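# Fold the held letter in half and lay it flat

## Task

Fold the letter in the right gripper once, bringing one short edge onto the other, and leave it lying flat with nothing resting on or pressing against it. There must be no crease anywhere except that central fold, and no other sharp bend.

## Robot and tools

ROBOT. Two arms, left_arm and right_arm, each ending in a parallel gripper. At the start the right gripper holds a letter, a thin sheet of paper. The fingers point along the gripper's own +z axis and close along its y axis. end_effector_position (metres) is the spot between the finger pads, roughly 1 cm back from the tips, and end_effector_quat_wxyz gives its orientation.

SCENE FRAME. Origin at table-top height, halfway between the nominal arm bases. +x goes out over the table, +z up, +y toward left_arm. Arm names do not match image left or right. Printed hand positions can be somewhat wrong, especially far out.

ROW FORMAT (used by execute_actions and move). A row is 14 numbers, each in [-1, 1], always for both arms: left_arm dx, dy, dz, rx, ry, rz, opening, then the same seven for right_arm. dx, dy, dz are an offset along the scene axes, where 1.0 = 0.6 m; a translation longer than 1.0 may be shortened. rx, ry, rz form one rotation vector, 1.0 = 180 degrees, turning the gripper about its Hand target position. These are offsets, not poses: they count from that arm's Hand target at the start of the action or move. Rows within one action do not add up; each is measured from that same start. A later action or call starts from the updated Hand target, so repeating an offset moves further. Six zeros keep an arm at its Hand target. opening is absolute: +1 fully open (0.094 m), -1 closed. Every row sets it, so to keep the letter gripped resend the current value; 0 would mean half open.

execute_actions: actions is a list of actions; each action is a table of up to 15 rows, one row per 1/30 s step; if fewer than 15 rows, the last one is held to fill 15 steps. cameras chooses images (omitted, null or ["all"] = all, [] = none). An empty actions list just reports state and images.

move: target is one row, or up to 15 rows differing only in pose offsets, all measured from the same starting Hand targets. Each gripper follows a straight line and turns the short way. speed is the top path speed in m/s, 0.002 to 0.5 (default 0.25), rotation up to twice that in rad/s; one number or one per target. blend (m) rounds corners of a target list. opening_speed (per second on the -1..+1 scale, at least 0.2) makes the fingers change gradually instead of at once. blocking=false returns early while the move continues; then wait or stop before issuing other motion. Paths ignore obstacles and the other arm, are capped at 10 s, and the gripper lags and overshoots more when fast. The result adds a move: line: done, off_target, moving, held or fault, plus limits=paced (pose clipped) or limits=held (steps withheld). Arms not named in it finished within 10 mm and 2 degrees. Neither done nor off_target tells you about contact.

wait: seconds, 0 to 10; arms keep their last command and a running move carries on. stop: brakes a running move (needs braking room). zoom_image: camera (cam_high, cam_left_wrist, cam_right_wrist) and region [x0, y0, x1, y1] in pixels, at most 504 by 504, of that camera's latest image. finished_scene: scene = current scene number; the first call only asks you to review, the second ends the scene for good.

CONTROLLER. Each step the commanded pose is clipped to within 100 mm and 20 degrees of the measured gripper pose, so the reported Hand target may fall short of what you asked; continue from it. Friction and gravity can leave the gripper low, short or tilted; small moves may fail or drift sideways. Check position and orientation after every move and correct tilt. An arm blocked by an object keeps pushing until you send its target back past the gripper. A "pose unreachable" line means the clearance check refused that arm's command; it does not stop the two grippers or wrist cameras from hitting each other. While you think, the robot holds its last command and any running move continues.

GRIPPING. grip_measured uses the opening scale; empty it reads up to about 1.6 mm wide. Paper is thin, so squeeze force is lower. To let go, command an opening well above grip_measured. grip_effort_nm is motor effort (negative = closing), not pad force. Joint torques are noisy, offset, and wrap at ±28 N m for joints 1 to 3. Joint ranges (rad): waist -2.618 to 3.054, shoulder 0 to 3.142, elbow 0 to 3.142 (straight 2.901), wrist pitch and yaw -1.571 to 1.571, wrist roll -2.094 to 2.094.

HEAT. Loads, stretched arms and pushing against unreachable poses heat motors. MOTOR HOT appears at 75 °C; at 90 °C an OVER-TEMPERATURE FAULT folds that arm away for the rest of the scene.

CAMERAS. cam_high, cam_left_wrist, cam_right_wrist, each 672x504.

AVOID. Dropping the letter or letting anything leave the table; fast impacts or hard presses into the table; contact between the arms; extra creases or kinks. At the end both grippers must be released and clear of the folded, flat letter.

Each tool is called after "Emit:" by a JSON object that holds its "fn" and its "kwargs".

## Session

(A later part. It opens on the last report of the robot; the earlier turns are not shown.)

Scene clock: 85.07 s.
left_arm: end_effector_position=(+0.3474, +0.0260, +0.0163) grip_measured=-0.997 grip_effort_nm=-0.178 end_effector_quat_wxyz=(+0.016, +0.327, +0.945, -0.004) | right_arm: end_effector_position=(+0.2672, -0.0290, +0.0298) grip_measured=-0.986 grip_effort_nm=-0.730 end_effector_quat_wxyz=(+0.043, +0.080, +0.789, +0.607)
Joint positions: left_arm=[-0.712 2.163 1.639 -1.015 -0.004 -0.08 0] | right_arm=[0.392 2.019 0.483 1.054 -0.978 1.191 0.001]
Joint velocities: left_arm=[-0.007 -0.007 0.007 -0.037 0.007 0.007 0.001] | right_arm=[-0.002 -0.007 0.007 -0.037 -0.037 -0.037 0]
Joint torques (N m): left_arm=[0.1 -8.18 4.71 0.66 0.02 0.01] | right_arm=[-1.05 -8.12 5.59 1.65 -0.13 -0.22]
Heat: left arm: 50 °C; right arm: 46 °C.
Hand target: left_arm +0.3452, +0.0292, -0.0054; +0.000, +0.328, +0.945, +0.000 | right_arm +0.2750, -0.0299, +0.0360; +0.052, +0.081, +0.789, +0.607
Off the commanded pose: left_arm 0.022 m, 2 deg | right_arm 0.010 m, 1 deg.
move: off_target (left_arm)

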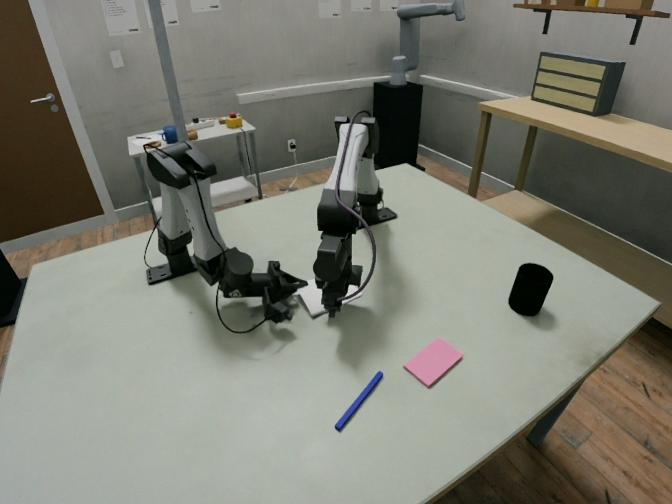

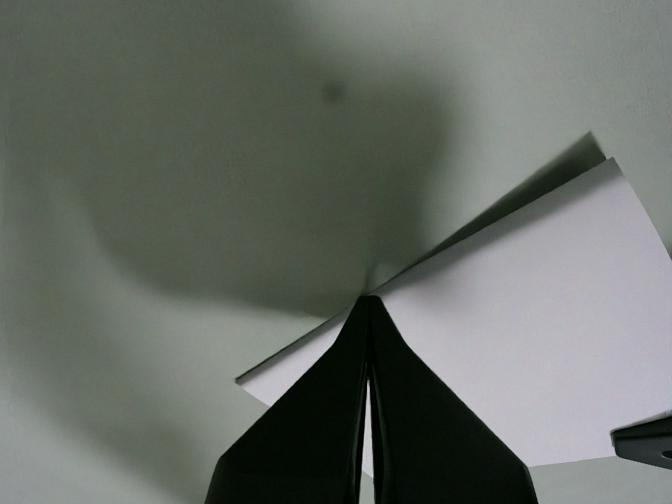

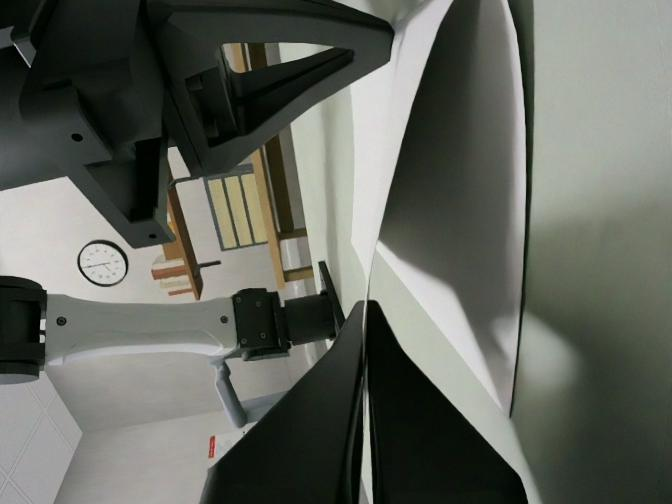

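Emit:
{"fn": "execute_actions", "kwargs": {"actions": []}}

Scene clock: 85.67 s.
left_arm: end_effector_position=(+0.3474, +0.0260, +0.0163) grip_measured=-0.997 grip_effort_nm=-0.178 end_effector_quat_wxyz=(+0.016, +0.327, +0.945, -0.004) | right_arm: end_effector_position=(+0.2672, -0.0290, +0.0298) grip_measured=-0.986 grip_effort_nm=-0.740 end_effector_quat_wxyz=(+0.043, +0.080, +0.789, +0.607)
Joint positions: left_arm=[-0.712 2.163 1.639 -1.015 -0.004 -0.08 0] | right_arm=[0.392 2.019 0.483 1.054 -0.978 1.191 0.001]
Joint velocities: left_arm=[-0.012 -0.032 -0.007 0.007 -0.007 0.022 -0.001] | right_arm=[-0.017 0.002 -0.007 -0.007 -0.007 -0.051 0]
Joint torques (N m): left_arm=[0.13 -8.18 4.7 0.65 0.01 0] | right_arm=[-1.25 -7.97 5.74 1.64 -0.14 -0.18]
Heat: left arm: 50 °C; right arm: 46 °C.
Hand target: left_arm +0.3452, +0.0292, -0.0054; +0.000, +0.328, +0.945, +0.000 | right_arm +0.2750, -0.0299, +0.0360; +0.052, +0.081, +0.789, +0.607
Tool commands: left_gripper/opening=-1.0 right_gripper/opening=-1.0
Off the commanded pose: left_arm 0.022 m, 2 deg | right_arm 0.010 m, 1 deg.

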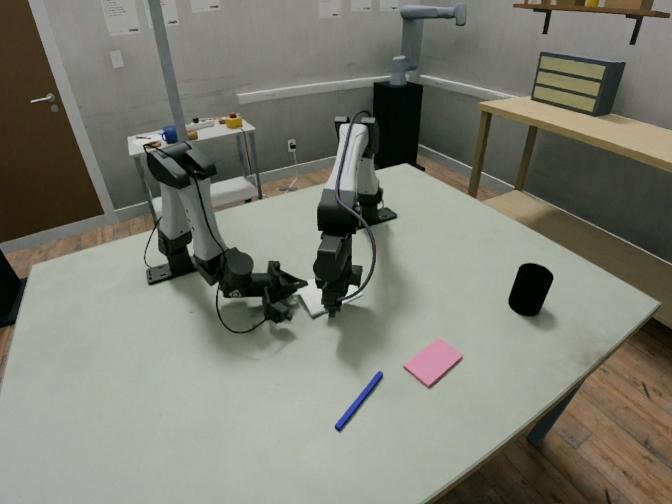

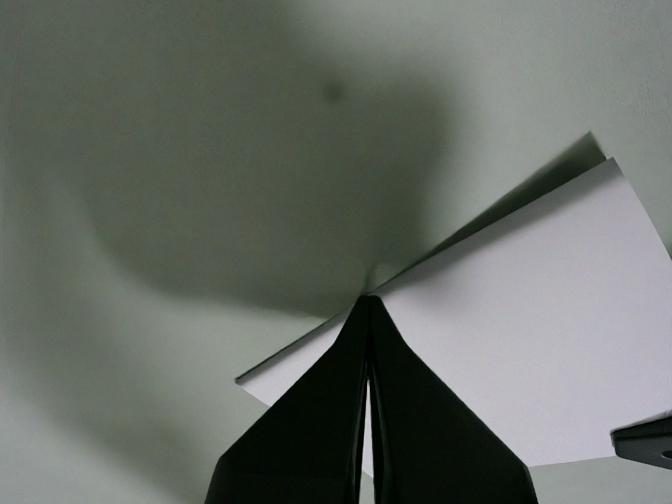

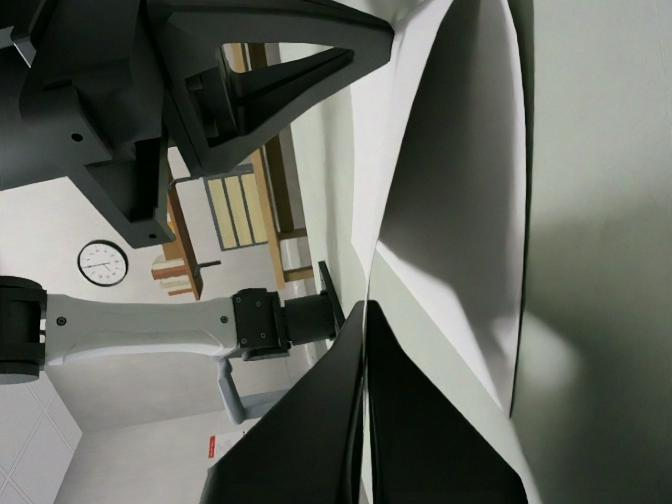

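Emit:
{"fn": "move", "kwargs": {"target": [[0,0,0.05,0,0,0,-1,0,0,0,0,0,0,-1],[-0.004,0.04,0.05,0,0,0,-1,0,0,0,0,0,0,-1],[-0.004,0.04,0.0,0,0,0,-1,0,0,0,0,0,0,-1]], "speed": 0.08}}

Emit:
{"fn": "zoom_image", "kwargs": {"camera": "cam_left_wrist", "region": [200, 100, 672, 454]}}

Scene clock: 87.40 s.
left_arm: end_effector_position=(+0.3428, +0.0480, +0.0149) grip_measured=-0.997 grip_effort_nm=-0.164 end_effector_quat_wxyz=(+0.007, +0.327, +0.945, -0.007) | right_arm: end_effector_position=(+0.2672, -0.0290, +0.0298) grip_measured=-0.986 grip_effort_nm=-0.735 end_effector_quat_wxyz=(+0.043, +0.080, +0.789, +0.607)
Joint positions: left_arm=[-0.674 2.11 1.55 -0.992 0.007 -0.043 0] | right_arm=[0.392 2.019 0.483 1.054 -0.978 1.191 0.001]
Joint velocities: left_arm=[-0.007 -0.002 0.002 0.051 -0.051 -0.022 0.001] | right_arm=[-0.002 0.012 -0.002 -0.066 -0.081 -0.066 0]
Joint torques (N m): left_arm=[0.25 -8.58 3.29 0.82 -0.09 0.03] | right_arm=[-1.02 -8.1 5.52 1.66 -0.13 -0.21]
Heat: left arm: 50 °C; right arm: 46 °C.
Hand target: left_arm +0.3424, +0.0533, -0.0057; +0.000, +0.328, +0.945, +0.000 | right_arm +0.2750, -0.0299, +0.0361; +0.052, +0.081, +0.789, +0.607
Off the commanded pose: left_arm 0.021 m, 1 deg | right_arm 0.010 m, 1 deg.
move: off_target (left_arm)

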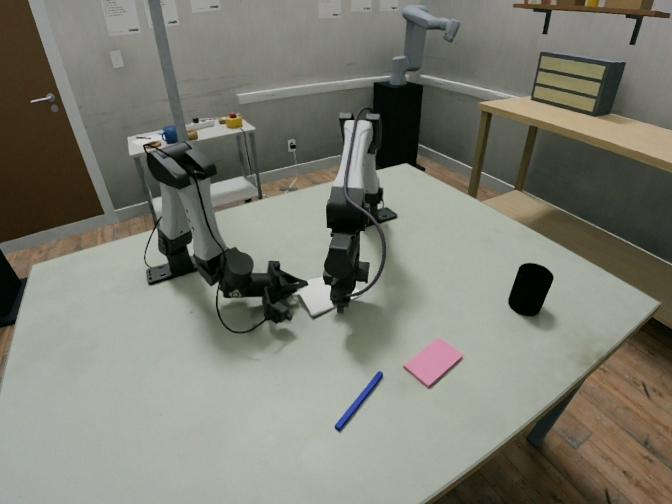

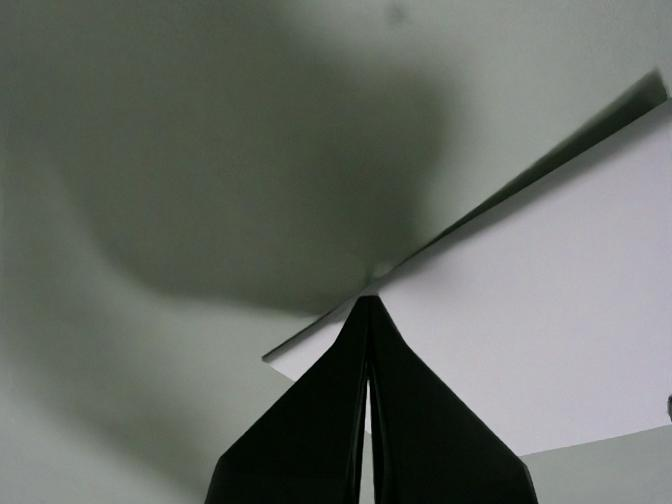

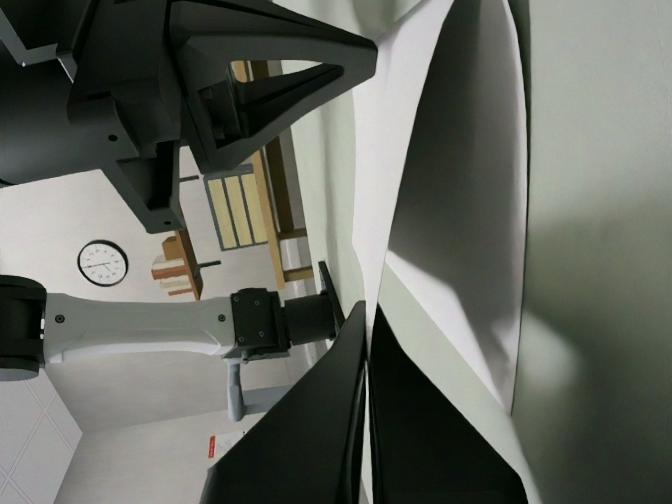

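Scaled by 1.068 from the camera's 672x504 image, which has a finer 960x720 frame.

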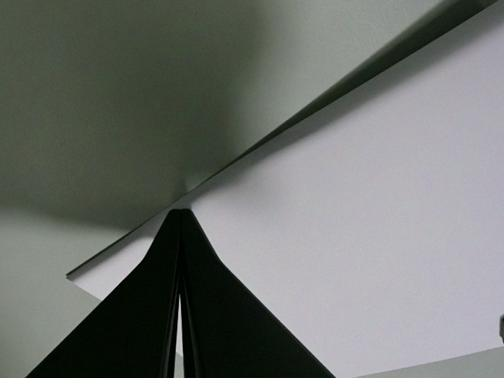

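Emit:
{"fn": "move", "kwargs": {"target": [[0,0,0.05,0,0,0,-1,0,0,0,0,0,0,-1],[-0.003,0.04,0.05,0,0,0,-1,0,0,0,0,0,0,-1],[-0.003,0.04,0.0,0,0,0,-1,0,0,0,0,0,0,-1],[0.002,-0.015,0.05,0,0,0,-1,0,0,0,0,0,0,-1],[0.001,-0.015,0.0,0,0,0,-1,0,0,0,0,0,0,-1]], "speed": 0.08}}

Emit:
{"fn": "zoom_image", "kwargs": {"camera": "cam_left_wrist", "region": [200, 100, 672, 454]}}

Scene clock: 91.17 s.
left_arm: end_effector_position=(+0.3468, +0.0424, +0.0158) grip_measured=-0.997 grip_effort_nm=-0.168 end_effector_quat_wxyz=(+0.014, +0.330, +0.944, -0.008) | right_arm: end_effector_position=(+0.2672, -0.0290, +0.0298) grip_measured=-0.986 grip_effort_nm=-0.735 end_effector_quat_wxyz=(+0.044, +0.080, +0.789, +0.607)
Joint positions: left_arm=[-0.68 2.122 1.573 -0.991 0.004 -0.042 0] | right_arm=[0.392 2.019 0.483 1.054 -0.978 1.19 0.001]
Joint velocities: left_arm=[0.002 0.002 -0.002 -0.022 0.051 0.037 0] | right_arm=[0.007 0.002 0.002 -0.081 -0.007 0.007 0]
Joint torques (N m): left_arm=[-0.58 -7.97 4.36 0.68 -0.05 -0.15] | right_arm=[-1.09 -8.13 5.72 1.71 -0.11 -0.16]
Heat: left arm: 50 °C; right arm: 46 °C.
Hand target: left_arm +0.3432, +0.0443, -0.0056; +0.000, +0.328, +0.945, +0.000 | right_arm +0.2750, -0.0299, +0.0361; +0.052, +0.081, +0.789, +0.607
Off the commanded pose: left_arm 0.022 m, 2 deg | right_arm 0.010 m, 1 deg.
move: off_target (left_arm)

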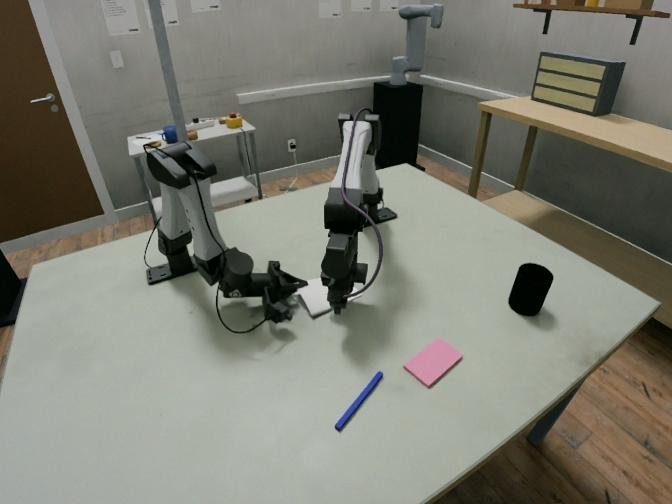

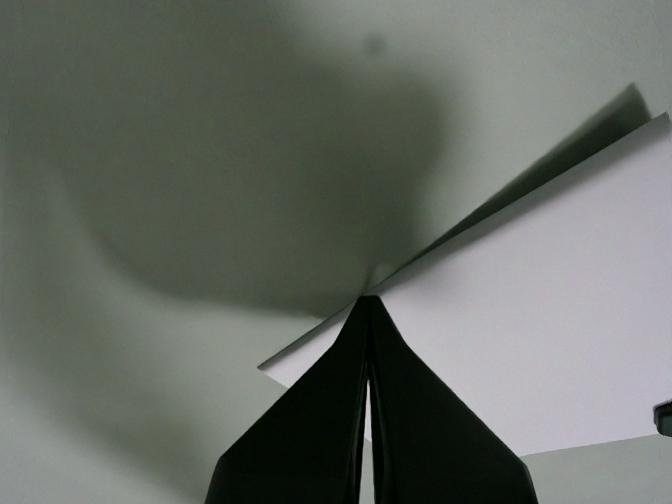

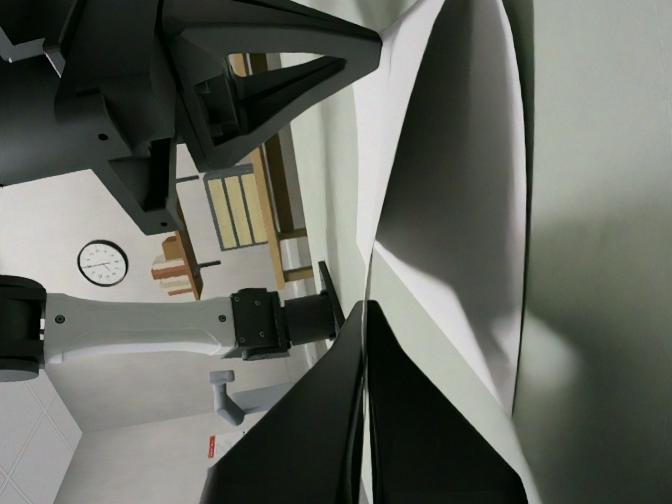

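Scaled by 1.068 from the camera's 672x504 image, which has a finer 960x720 frame.

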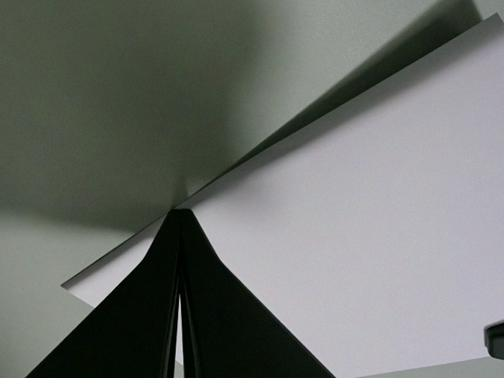

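Emit:
{"fn": "move", "kwargs": {"target": [[0.002,-0.02,0.05,0,0,0,-1,0,0,0,0,0,0,-1],[0.002,-0.025,0.0,0,0,0,-1,0,0,0,0,0,0,-1],[0.005,-0.045,0.05,0,0,0,-1,0,0,0,0,0,0,-1],[0.005,-0.05,0.0,0,0,0,-1,0,0,0,0,0,0,-1],[0.007,-0.07,0.05,0,0,0,-1,0,0,0,0,0,0,-1],[0.007,-0.075,0.0,0,0,0,-1,0,0,0,0,0,0,-1]], "speed": 0.08}}

Emit:
{"fn": "zoom_image", "kwargs": {"camera": "cam_left_wrist", "region": [200, 100, 672, 454]}}

Scene clock: 94.13 s.
left_arm: end_effector_position=(+0.3519, -0.0016, +0.0169) grip_measured=-0.997 grip_effort_nm=-0.164 end_effector_quat_wxyz=(+0.014, +0.329, +0.944, -0.009) | right_arm: end_effector_position=(+0.2673, -0.0290, +0.0298) grip_measured=-0.986 grip_effort_nm=-0.735 end_effector_quat_wxyz=(+0.044, +0.080, +0.790, +0.607)
Joint positions: left_arm=[-0.748 2.25 1.786 -1.073 0.004 -0.113 0] | right_arm=[0.392 2.019 0.483 1.054 -0.977 1.19 0.001]
Joint velocities: left_arm=[-0.027 0.002 0.012 -0.022 -0.066 0.066 0] | right_arm=[0.007 0.002 -0.002 0.081 0.007 -0.081 0.001]
Joint torques (N m): left_arm=[-0.79 -8.87 4.97 0.64 -0.07 -0.14] | right_arm=[-1.28 -8.09 5.71 1.66 -0.08 -0.13]
Heat: left arm: 50 °C; right arm: 47 °C.
Hand target: left_arm +0.3480, -0.0010, -0.0053; +0.000, +0.328, +0.945, +0.000 | right_arm +0.2751, -0.0299, +0.0360; +0.052, +0.081, +0.789, +0.607
Off the commanded pose: left_arm 0.023 m, 2 deg | right_arm 0.010 m, 1 deg.
move: off_target (left_arm)

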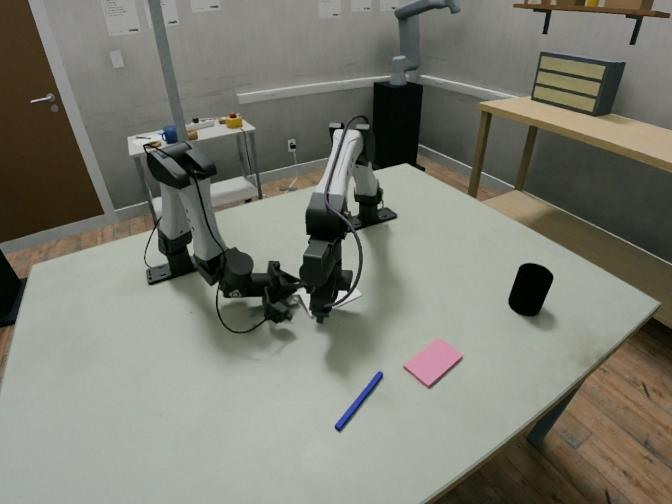

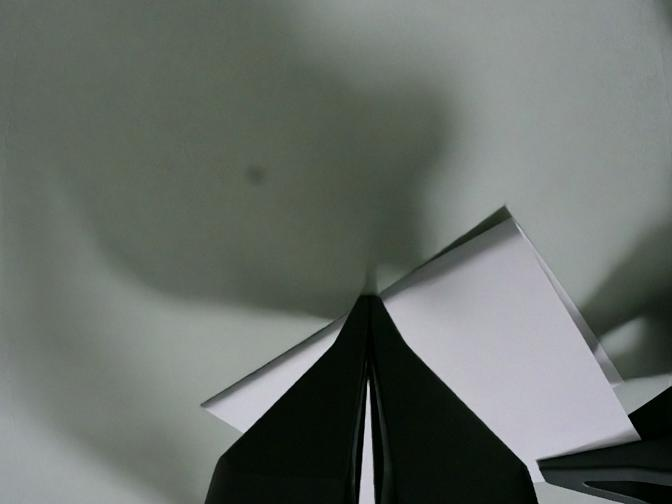

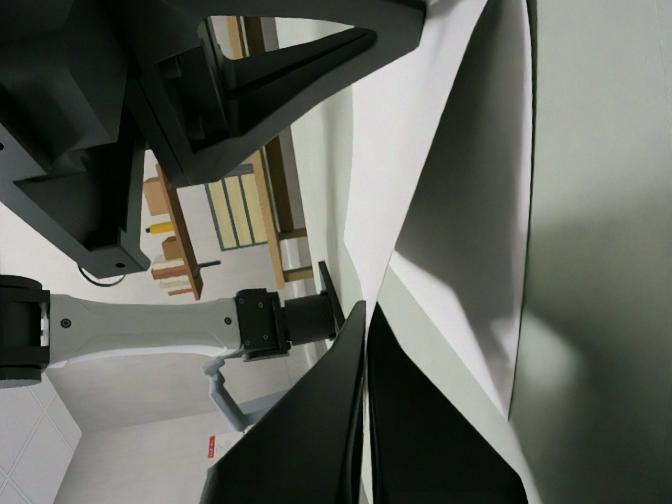

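Scaled by 1.068 from the camera's 672x504 image, which has a finer 960x720 frame.

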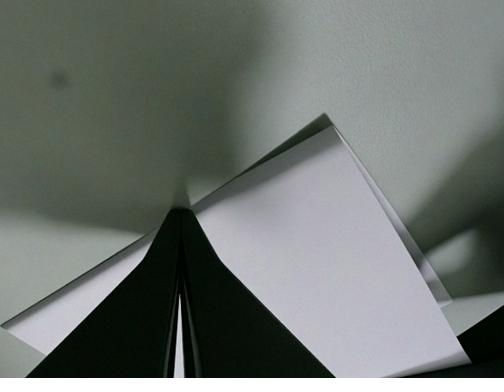

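Emit:
{"fn": "move", "kwargs": {"target": [[0.002,-0.02,0.05,0,0,0,-1,0,0,0,0,0,0,-1],[0.002,-0.025,0.0,0,0,0,-1,0,0,0,0,0,0,-1],[0.004,-0.045,0.05,0,0,0,-1,0,0,0,0,0,0,-1],[0.004,-0.05,0.0,0,0,0,-1,0,0,0,0,0,0,-1]], "speed": 0.08}}

Emit:
{"fn": "zoom_image", "kwargs": {"camera": "cam_left_wrist", "region": [200, 100, 672, 454]}}

Scene clock: 96.33 s.
left_arm: end_effector_position=(+0.3552, -0.0320, +0.0178) grip_measured=-0.997 grip_effort_nm=-0.183 end_effector_quat_wxyz=(+0.015, +0.329, +0.944, -0.010) | right_arm: end_effector_position=(+0.2673, -0.0290, +0.0298) grip_measured=-0.986 grip_effort_nm=-0.740 end_effector_quat_wxyz=(+0.044, +0.080, +0.790, +0.607)
Joint positions: left_arm=[-0.79 2.351 1.961 -1.145 0.004 -0.154 0] | right_arm=[0.392 2.019 0.483 1.054 -0.977 1.19 0.001]
Joint velocities: left_arm=[-0.002 0.002 -0.002 0.007 -0.007 -0.007 0] | right_arm=[0.007 0.002 -0.002 0.037 0.066 -0.007 0]
Joint torques (N m): left_arm=[-0.76 -9.72 5.19 0.59 -0.06 -0.15] | right_arm=[-1.22 -8.21 5.56 1.68 -0.14 -0.2]
Heat: left arm: 50 °C; right arm: 47 °C.
Hand target: left_arm +0.3509, -0.0312, -0.0050; +0.000, +0.328, +0.945, -0.001 | right_arm +0.2750, -0.0299, +0.0361; +0.052, +0.081, +0.789, +0.607
Off the commanded pose: left_arm 0.024 m, 2 deg | right_arm 0.010 m, 1 deg.
move: off_target (left_arm)

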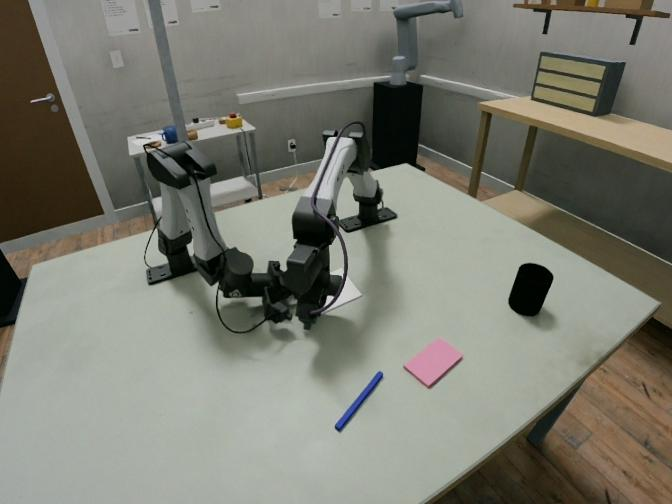

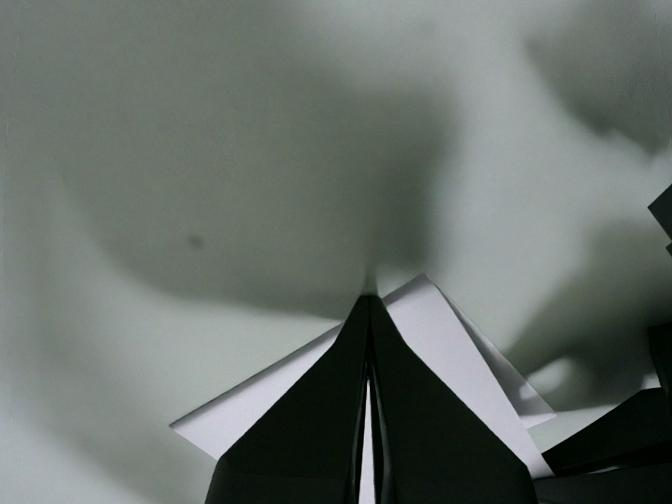

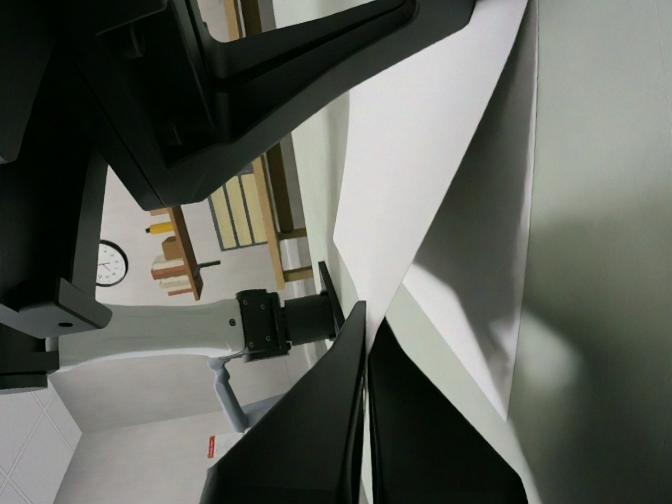

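Scaled by 1.068 from the camera's 672x504 image, which has a finer 960x720 frame.

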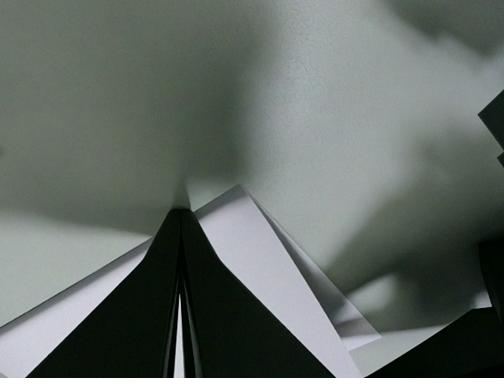

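Emit:
{"fn": "move", "kwargs": {"target": [0,0,0,0,0,0,-1,0,0,0.017,0,0,0,-0.78], "speed": 0.05, "opening_speed": 0.4}}

Scene clock: 97.63 s.
left_arm: end_effector_position=(+0.3552, -0.0320, +0.0178) grip_measured=-0.997 grip_effort_nm=-0.168 end_effector_quat_wxyz=(+0.015, +0.328, +0.944, -0.010) | right_arm: end_effector_position=(+0.2649, -0.0301, +0.0333) grip_measured=-0.781 grip_effort_nm=0.076 end_effector_quat_wxyz=(+0.032, +0.090, +0.794, +0.600)
Joint positions: left_arm=[-0.79 2.351 1.961 -1.145 0.004 -0.155 0] | right_arm=[0.392 1.97 0.483 0.97 -0.976 1.19 0.01]
Joint velocities: left_arm=[-0.007 -0.002 0.007 -0.066 0.066 -0.022 0] | right_arm=[0.002 -0.007 0.012 0.022 0.022 -0.022 0]
Joint torques (N m): left_arm=[-0.8 -9.59 5.19 0.59 -0.05 -0.16] | right_arm=[-0.96 -8.62 6.02 1.95 -0.13 -0.17]
Heat: left arm: 50 °C; right arm: 47 °C.
Hand target: left_arm +0.3509, -0.0312, -0.0050; +0.000, +0.328, +0.945, -0.001 | right_arm +0.2750, -0.0298, +0.0462; +0.052, +0.081, +0.789, +0.607
Off the commanded pose: left_arm 0.023 m, 2 deg | right_arm 0.016 m, 3 deg.
move: off_target (left_arm, right_arm)

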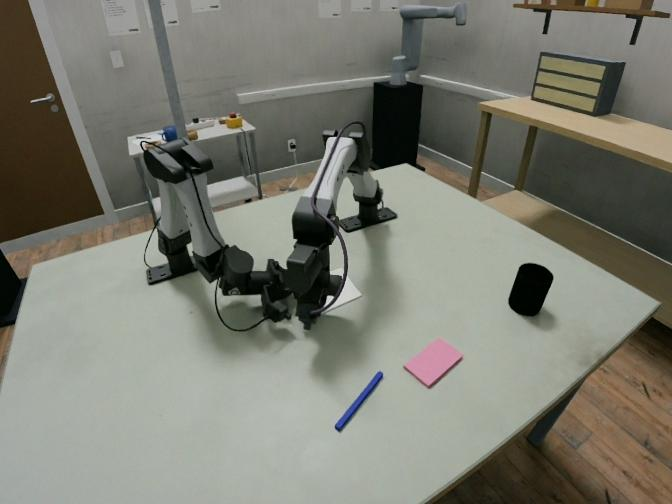

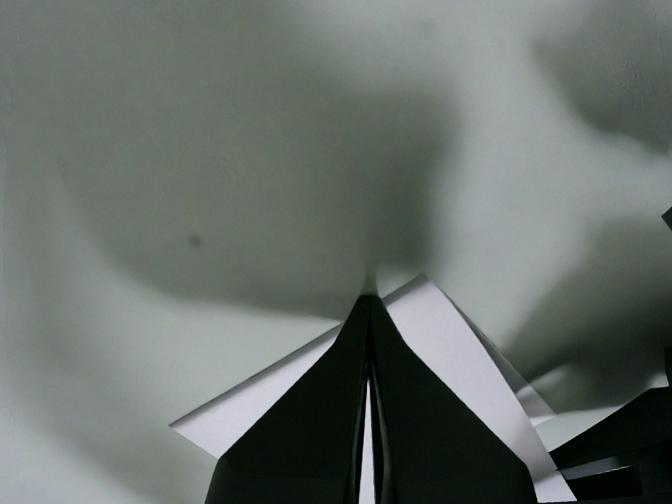

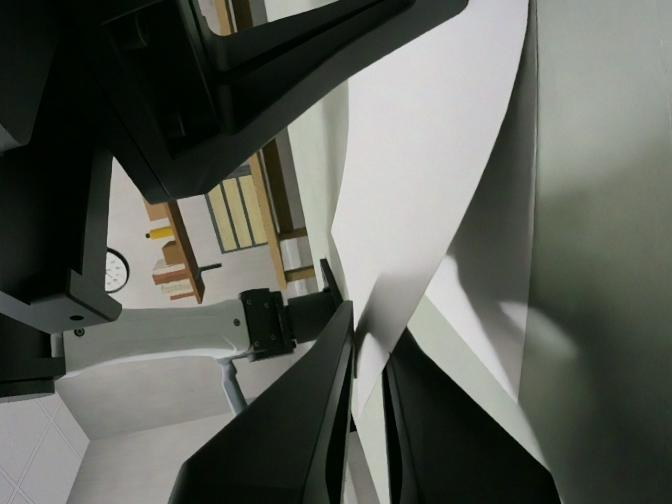

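Emit:
{"fn": "move", "kwargs": {"target": [0,0,0,0,0,0,-1,-0.0275,-0.158,0.043,0,0,0,-0.78], "speed": 0.1}}

Emit:
{"fn": "zoom_image", "kwargs": {"camera": "cam_left_wrist", "region": [200, 100, 672, 454]}}

Scene clock: 99.93 s.
left_arm: end_effector_position=(+0.3552, -0.0320, +0.0178) grip_measured=-0.997 grip_effort_nm=-0.173 end_effector_quat_wxyz=(+0.015, +0.328, +0.944, -0.010) | right_arm: end_effector_position=(+0.2498, -0.1229, +0.0601) grip_measured=-0.781 grip_effort_nm=0.076 end_effector_quat_wxyz=(+0.033, +0.097, +0.790, +0.604)
Joint positions: left_arm=[-0.79 2.351 1.961 -1.145 0.004 -0.155 0] | right_arm=[0.037 1.681 0.468 0.236 -1.242 0.688 0.01]
Joint velocities: left_arm=[-0.007 -0.002 -0.012 0.022 -0.037 -0.007 -0.001] | right_arm=[-0.002 0.007 -0.002 -0.066 0.066 0.081 -0.001]
Joint torques (N m): left_arm=[-0.8 -9.65 5.2 0.59 -0.06 -0.15] | right_arm=[-0.76 -6.74 7.99 1.34 -0.49 -0.18]
Heat: left arm: 50 °C; right arm: 47 °C.
Hand target: left_arm +0.3509, -0.0312, -0.0050; +0.000, +0.328, +0.945, -0.001 | right_arm +0.2588, -0.1238, +0.0723; +0.052, +0.081, +0.788, +0.608
Off the commanded pose: left_arm 0.023 m, 2 deg | right_arm 0.015 m, 3 deg.
move: off_target (left_arm, right_arm)

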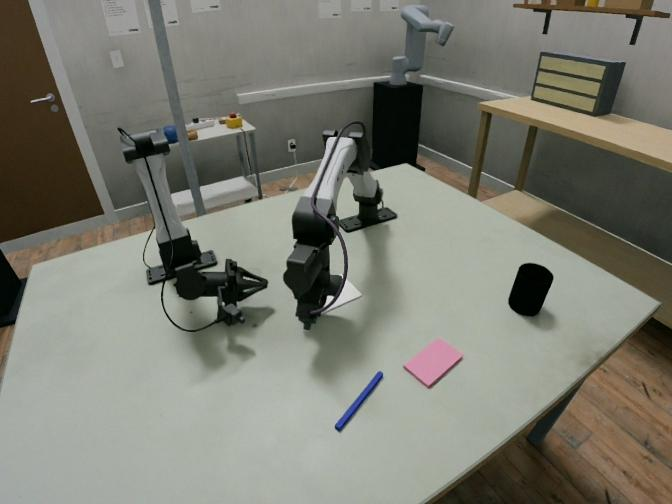

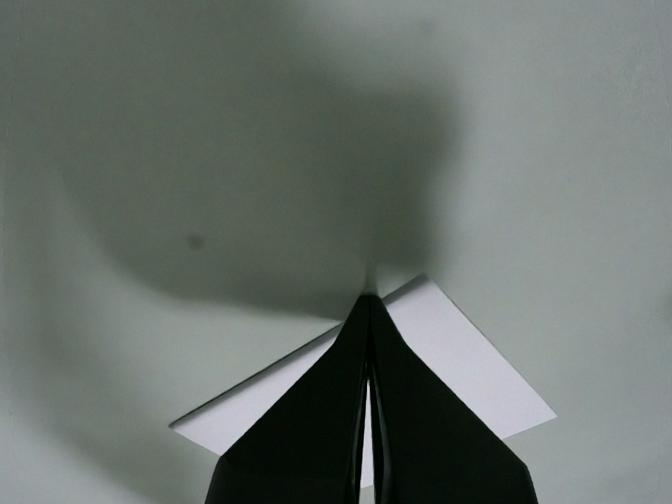

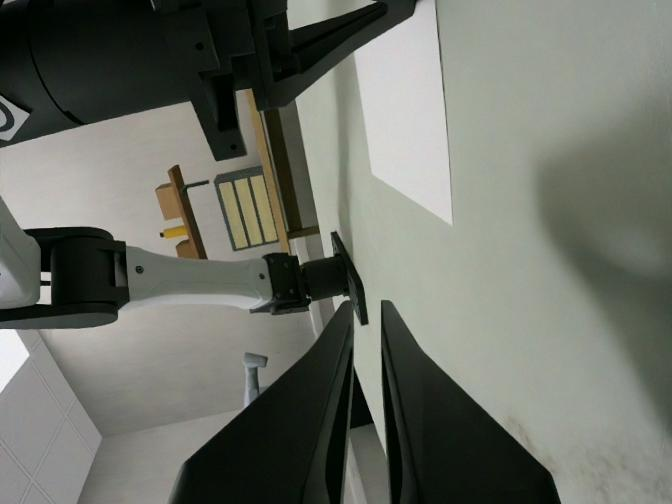

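Scaled by 1.068 from the camera's 672x504 image, which has a finer 960x720 frame.

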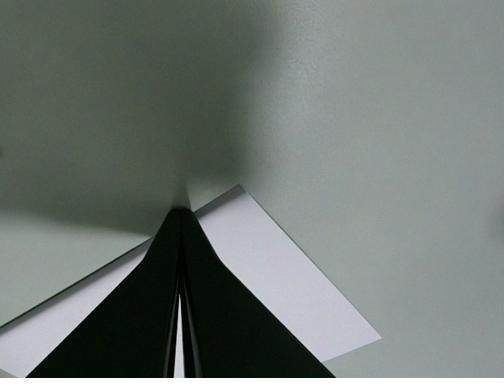

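Emit:
{"fn": "zoom_image", "kwargs": {"camera": "cam_right_wrist", "region": [300, 0, 520, 240]}}

Emit:
{"fn": "zoom_image", "kwargs": {"camera": "cam_high", "region": [260, 230, 400, 340]}}

Scaled by 2.100 from the camera's 672x504 image, which has a finer 960x720 frame.

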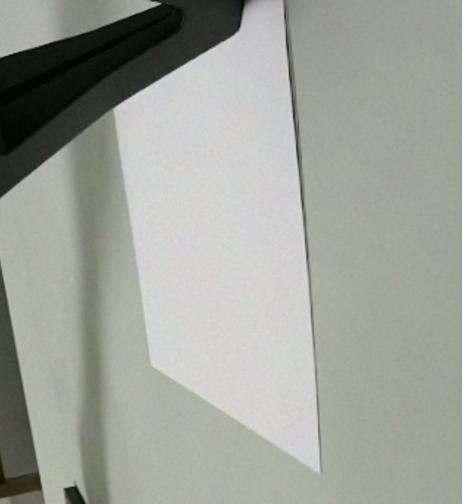

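Scaled by 3.600.

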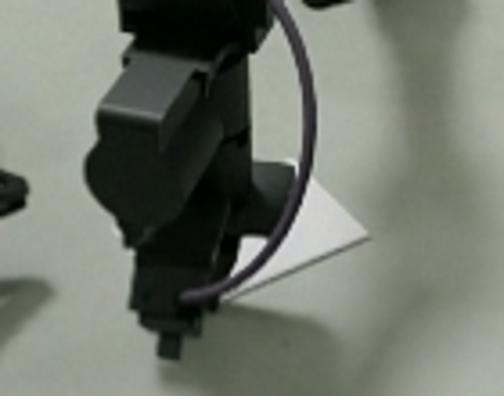

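Emit:
{"fn": "move", "kwargs": {"target": [-0.02,0,0.17,0,0,0,-1,0,-0.1,0.05,0,0,0,-0.78], "speed": 0.12}}

Emit:
{"fn": "zoom_image", "kwargs": {"camera": "cam_left_wrist", "region": [200, 150, 672, 504]}}

Emit:
{"fn": "zoom_image", "kwargs": {"camera": "cam_right_wrist", "region": [270, 0, 520, 240]}}

Scene clock: 102.33 s.
left_arm: end_effector_position=(+0.3401, -0.0279, +0.0870) grip_measured=-0.997 grip_effort_nm=-0.173 end_effector_quat_wxyz=(-0.010, +0.328, +0.945, +0.003) | right_arm: end_effector_position=(+0.2530, -0.1805, +0.1003) grip_measured=-0.781 grip_effort_nm=0.076 end_effector_quat_wxyz=(+0.048, +0.086, +0.785, +0.611)
Joint positions: left_arm=[-0.808 2.351 2.237 -1.477 0.004 -0.174 0] | right_arm=[-0.207 1.714 0.792 -0.828 -1.316 -0.154 0.01]
Joint velocities: left_arm=[-0.012 -0.017 -0.027 0.007 -0.022 0.022 0] | right_arm=[0.002 -0.012 -0.007 -0.051 0.022 -0.037 -0.001]
Joint torques (N m): left_arm=[-0.75 -13.5 9.02 0.06 -0.06 -0.15] | right_arm=[-0.76 -4.41 8.27 0.09 -0.4 -0.24]
Heat: left arm: 50 °C; right arm: 47 °C.
Hand target: left_arm +0.3399, -0.0316, +0.0970; +0.000, +0.328, +0.945, -0.001 | right_arm +0.2593, -0.1835, +0.1023; +0.053, +0.082, +0.787, +0.609
Off the commanded pose: left_arm 0.011 m, 1 deg | right_arm 0.007 m, 1 deg.
move: off_target (left_arm)

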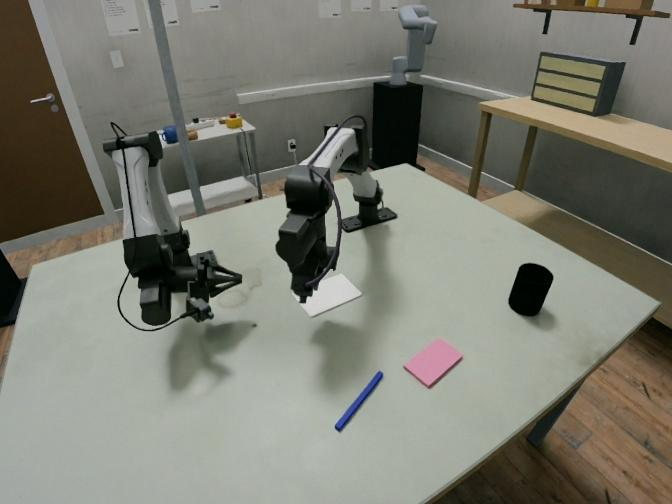

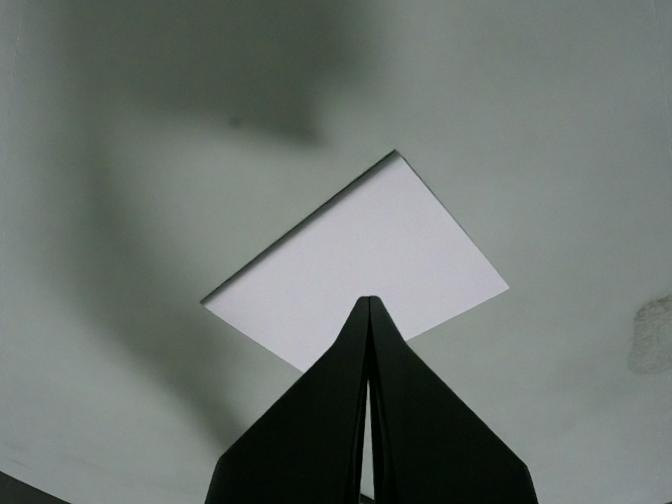

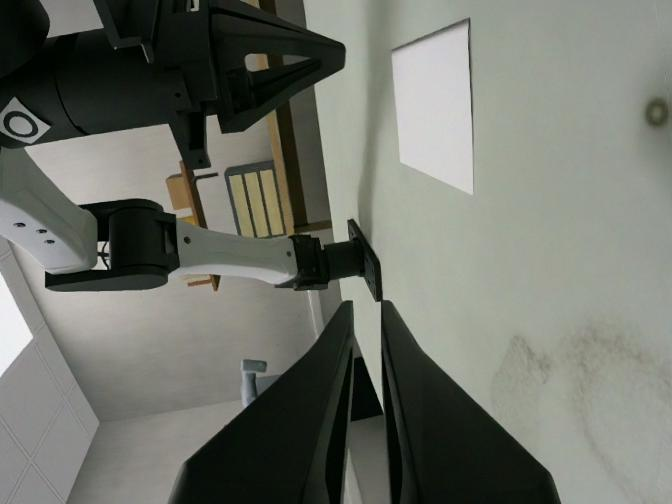

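Scaled by 1.068 from the camera's 672x504 image, which has a finer 960x720 frame.

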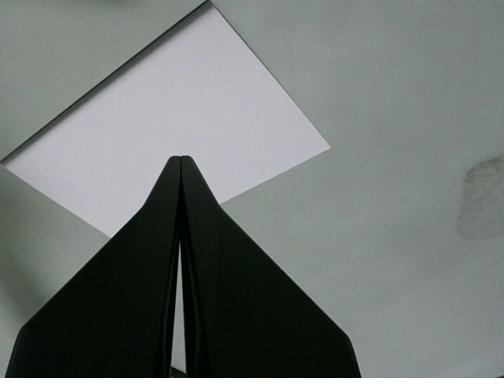

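Scaled by 2.016 from the camera's 672x504 image, which has a finer 960x720 frame.

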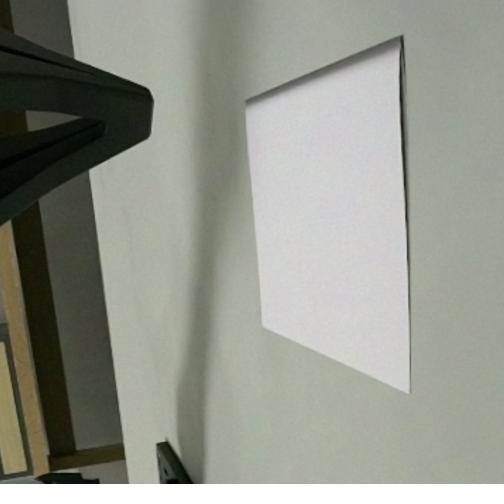

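Emit:
{"fn": "move", "kwargs": {"target": [[-0.0023,0.206,-0.12,0,0,0,-1,0,0,0,0,0,0,-0.78],[-0.0023,0.206,-0.172,0,0,0,-1,0,0,0,0,0,0,-0.78],[-0.0007,0.1893,-0.128,0,0,0,-1,0,0,0,0,0,0,-0.78],[-0.0007,0.1893,-0.172,0,0,0,-1,0,0,0,0,0,0,-0.78],[0.001,0.1727,-0.128,0,0,0,-1,0,0,0,0,0,0,-0.78],[0.001,0.1727,-0.172,0,0,0,-1,0,0,0,0,0,0,-0.78],[0.0027,0.156,-0.128,0,0,0,-1,0,0,0,0,0,0,-0.78],[0.0027,0.156,-0.172,0,0,0,-1,0,0,0,0,0,0,-0.78],[0.0043,0.1393,-0.128,0,0,0,-1,0,0,0,0,0,0,-0.78],[0.0043,0.1393,-0.172,0,0,0,-1,0,0,0,0,0,0,-0.78],[0.006,0.1227,-0.128,0,0,0,-1,0,0,0,0,0,0,-0.78],[0.006,0.1227,-0.172,0,0,0,-1,0,0,0,0,0,0,-0.78],[0.006,0.1227,-0.128,0,0,0,-1,0,0,0,0,0,0,-0.78]], "speed": 0.08}}

Emit:
{"fn": "zoom_image", "kwargs": {"camera": "cam_right_wrist", "region": [270, 0, 520, 240]}}

Scene clock: 109.97 s.
left_arm: end_effector_position=(+0.3396, +0.0465, +0.0176) grip_measured=-0.997 grip_effort_nm=-0.178 end_effector_quat_wxyz=(-0.002, +0.329, +0.944, -0.001) | right_arm: end_effector_position=(+0.2526, -0.1804, +0.1004) grip_measured=-0.781 grip_effort_nm=0.071 end_effector_quat_wxyz=(+0.047, +0.085, +0.786, +0.611)
Joint positions: left_arm=[-0.684 2.119 1.576 -1.03 0.003 -0.048 0] | right_arm=[-0.207 1.714 0.792 -0.832 -1.315 -0.158 0.01]
Joint velocities: left_arm=[-0.007 0.012 0.022 -0.081 -0.007 0.037 -0.001] | right_arm=[-0.012 -0.017 0.012 -0.037 -0.022 -0.022 0]
Joint torques (N m): left_arm=[-0.64 -10.09 8.94 0.12 -0.06 -0.16] | right_arm=[-0.84 -4.18 8.27 0.09 -0.5 -0.22]
Heat: left arm: 50 °C; right arm: 46 °C.
Hand target: left_arm +0.3416, +0.0428, +0.0196; +0.000, +0.328, +0.945, +0.000 | right_arm +0.2594, -0.1835, +0.1024; +0.053, +0.082, +0.787, +0.609
Off the commanded pose: left_arm 0.006 m, 0 deg | right_arm 0.008 m, 1 deg.
move: done

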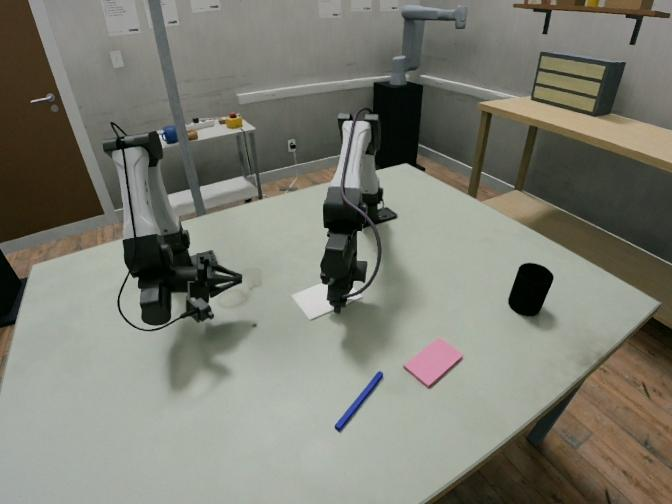

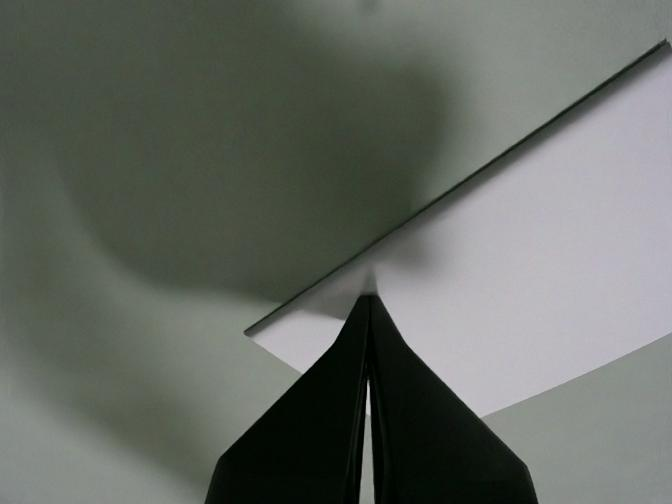

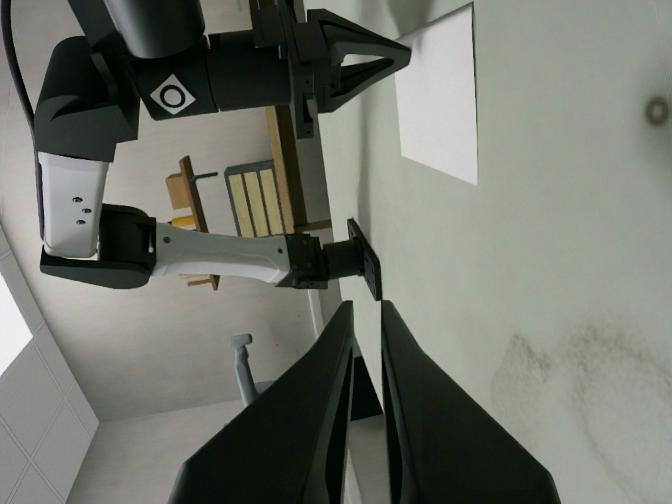

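Scaled by 2.016 from the camera's 672x504 image, which has a finer 960x720 frame.

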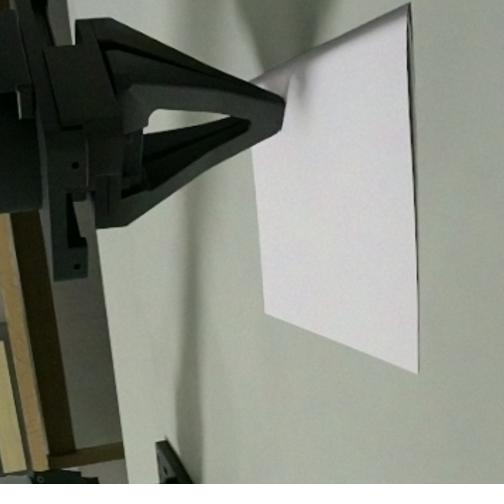

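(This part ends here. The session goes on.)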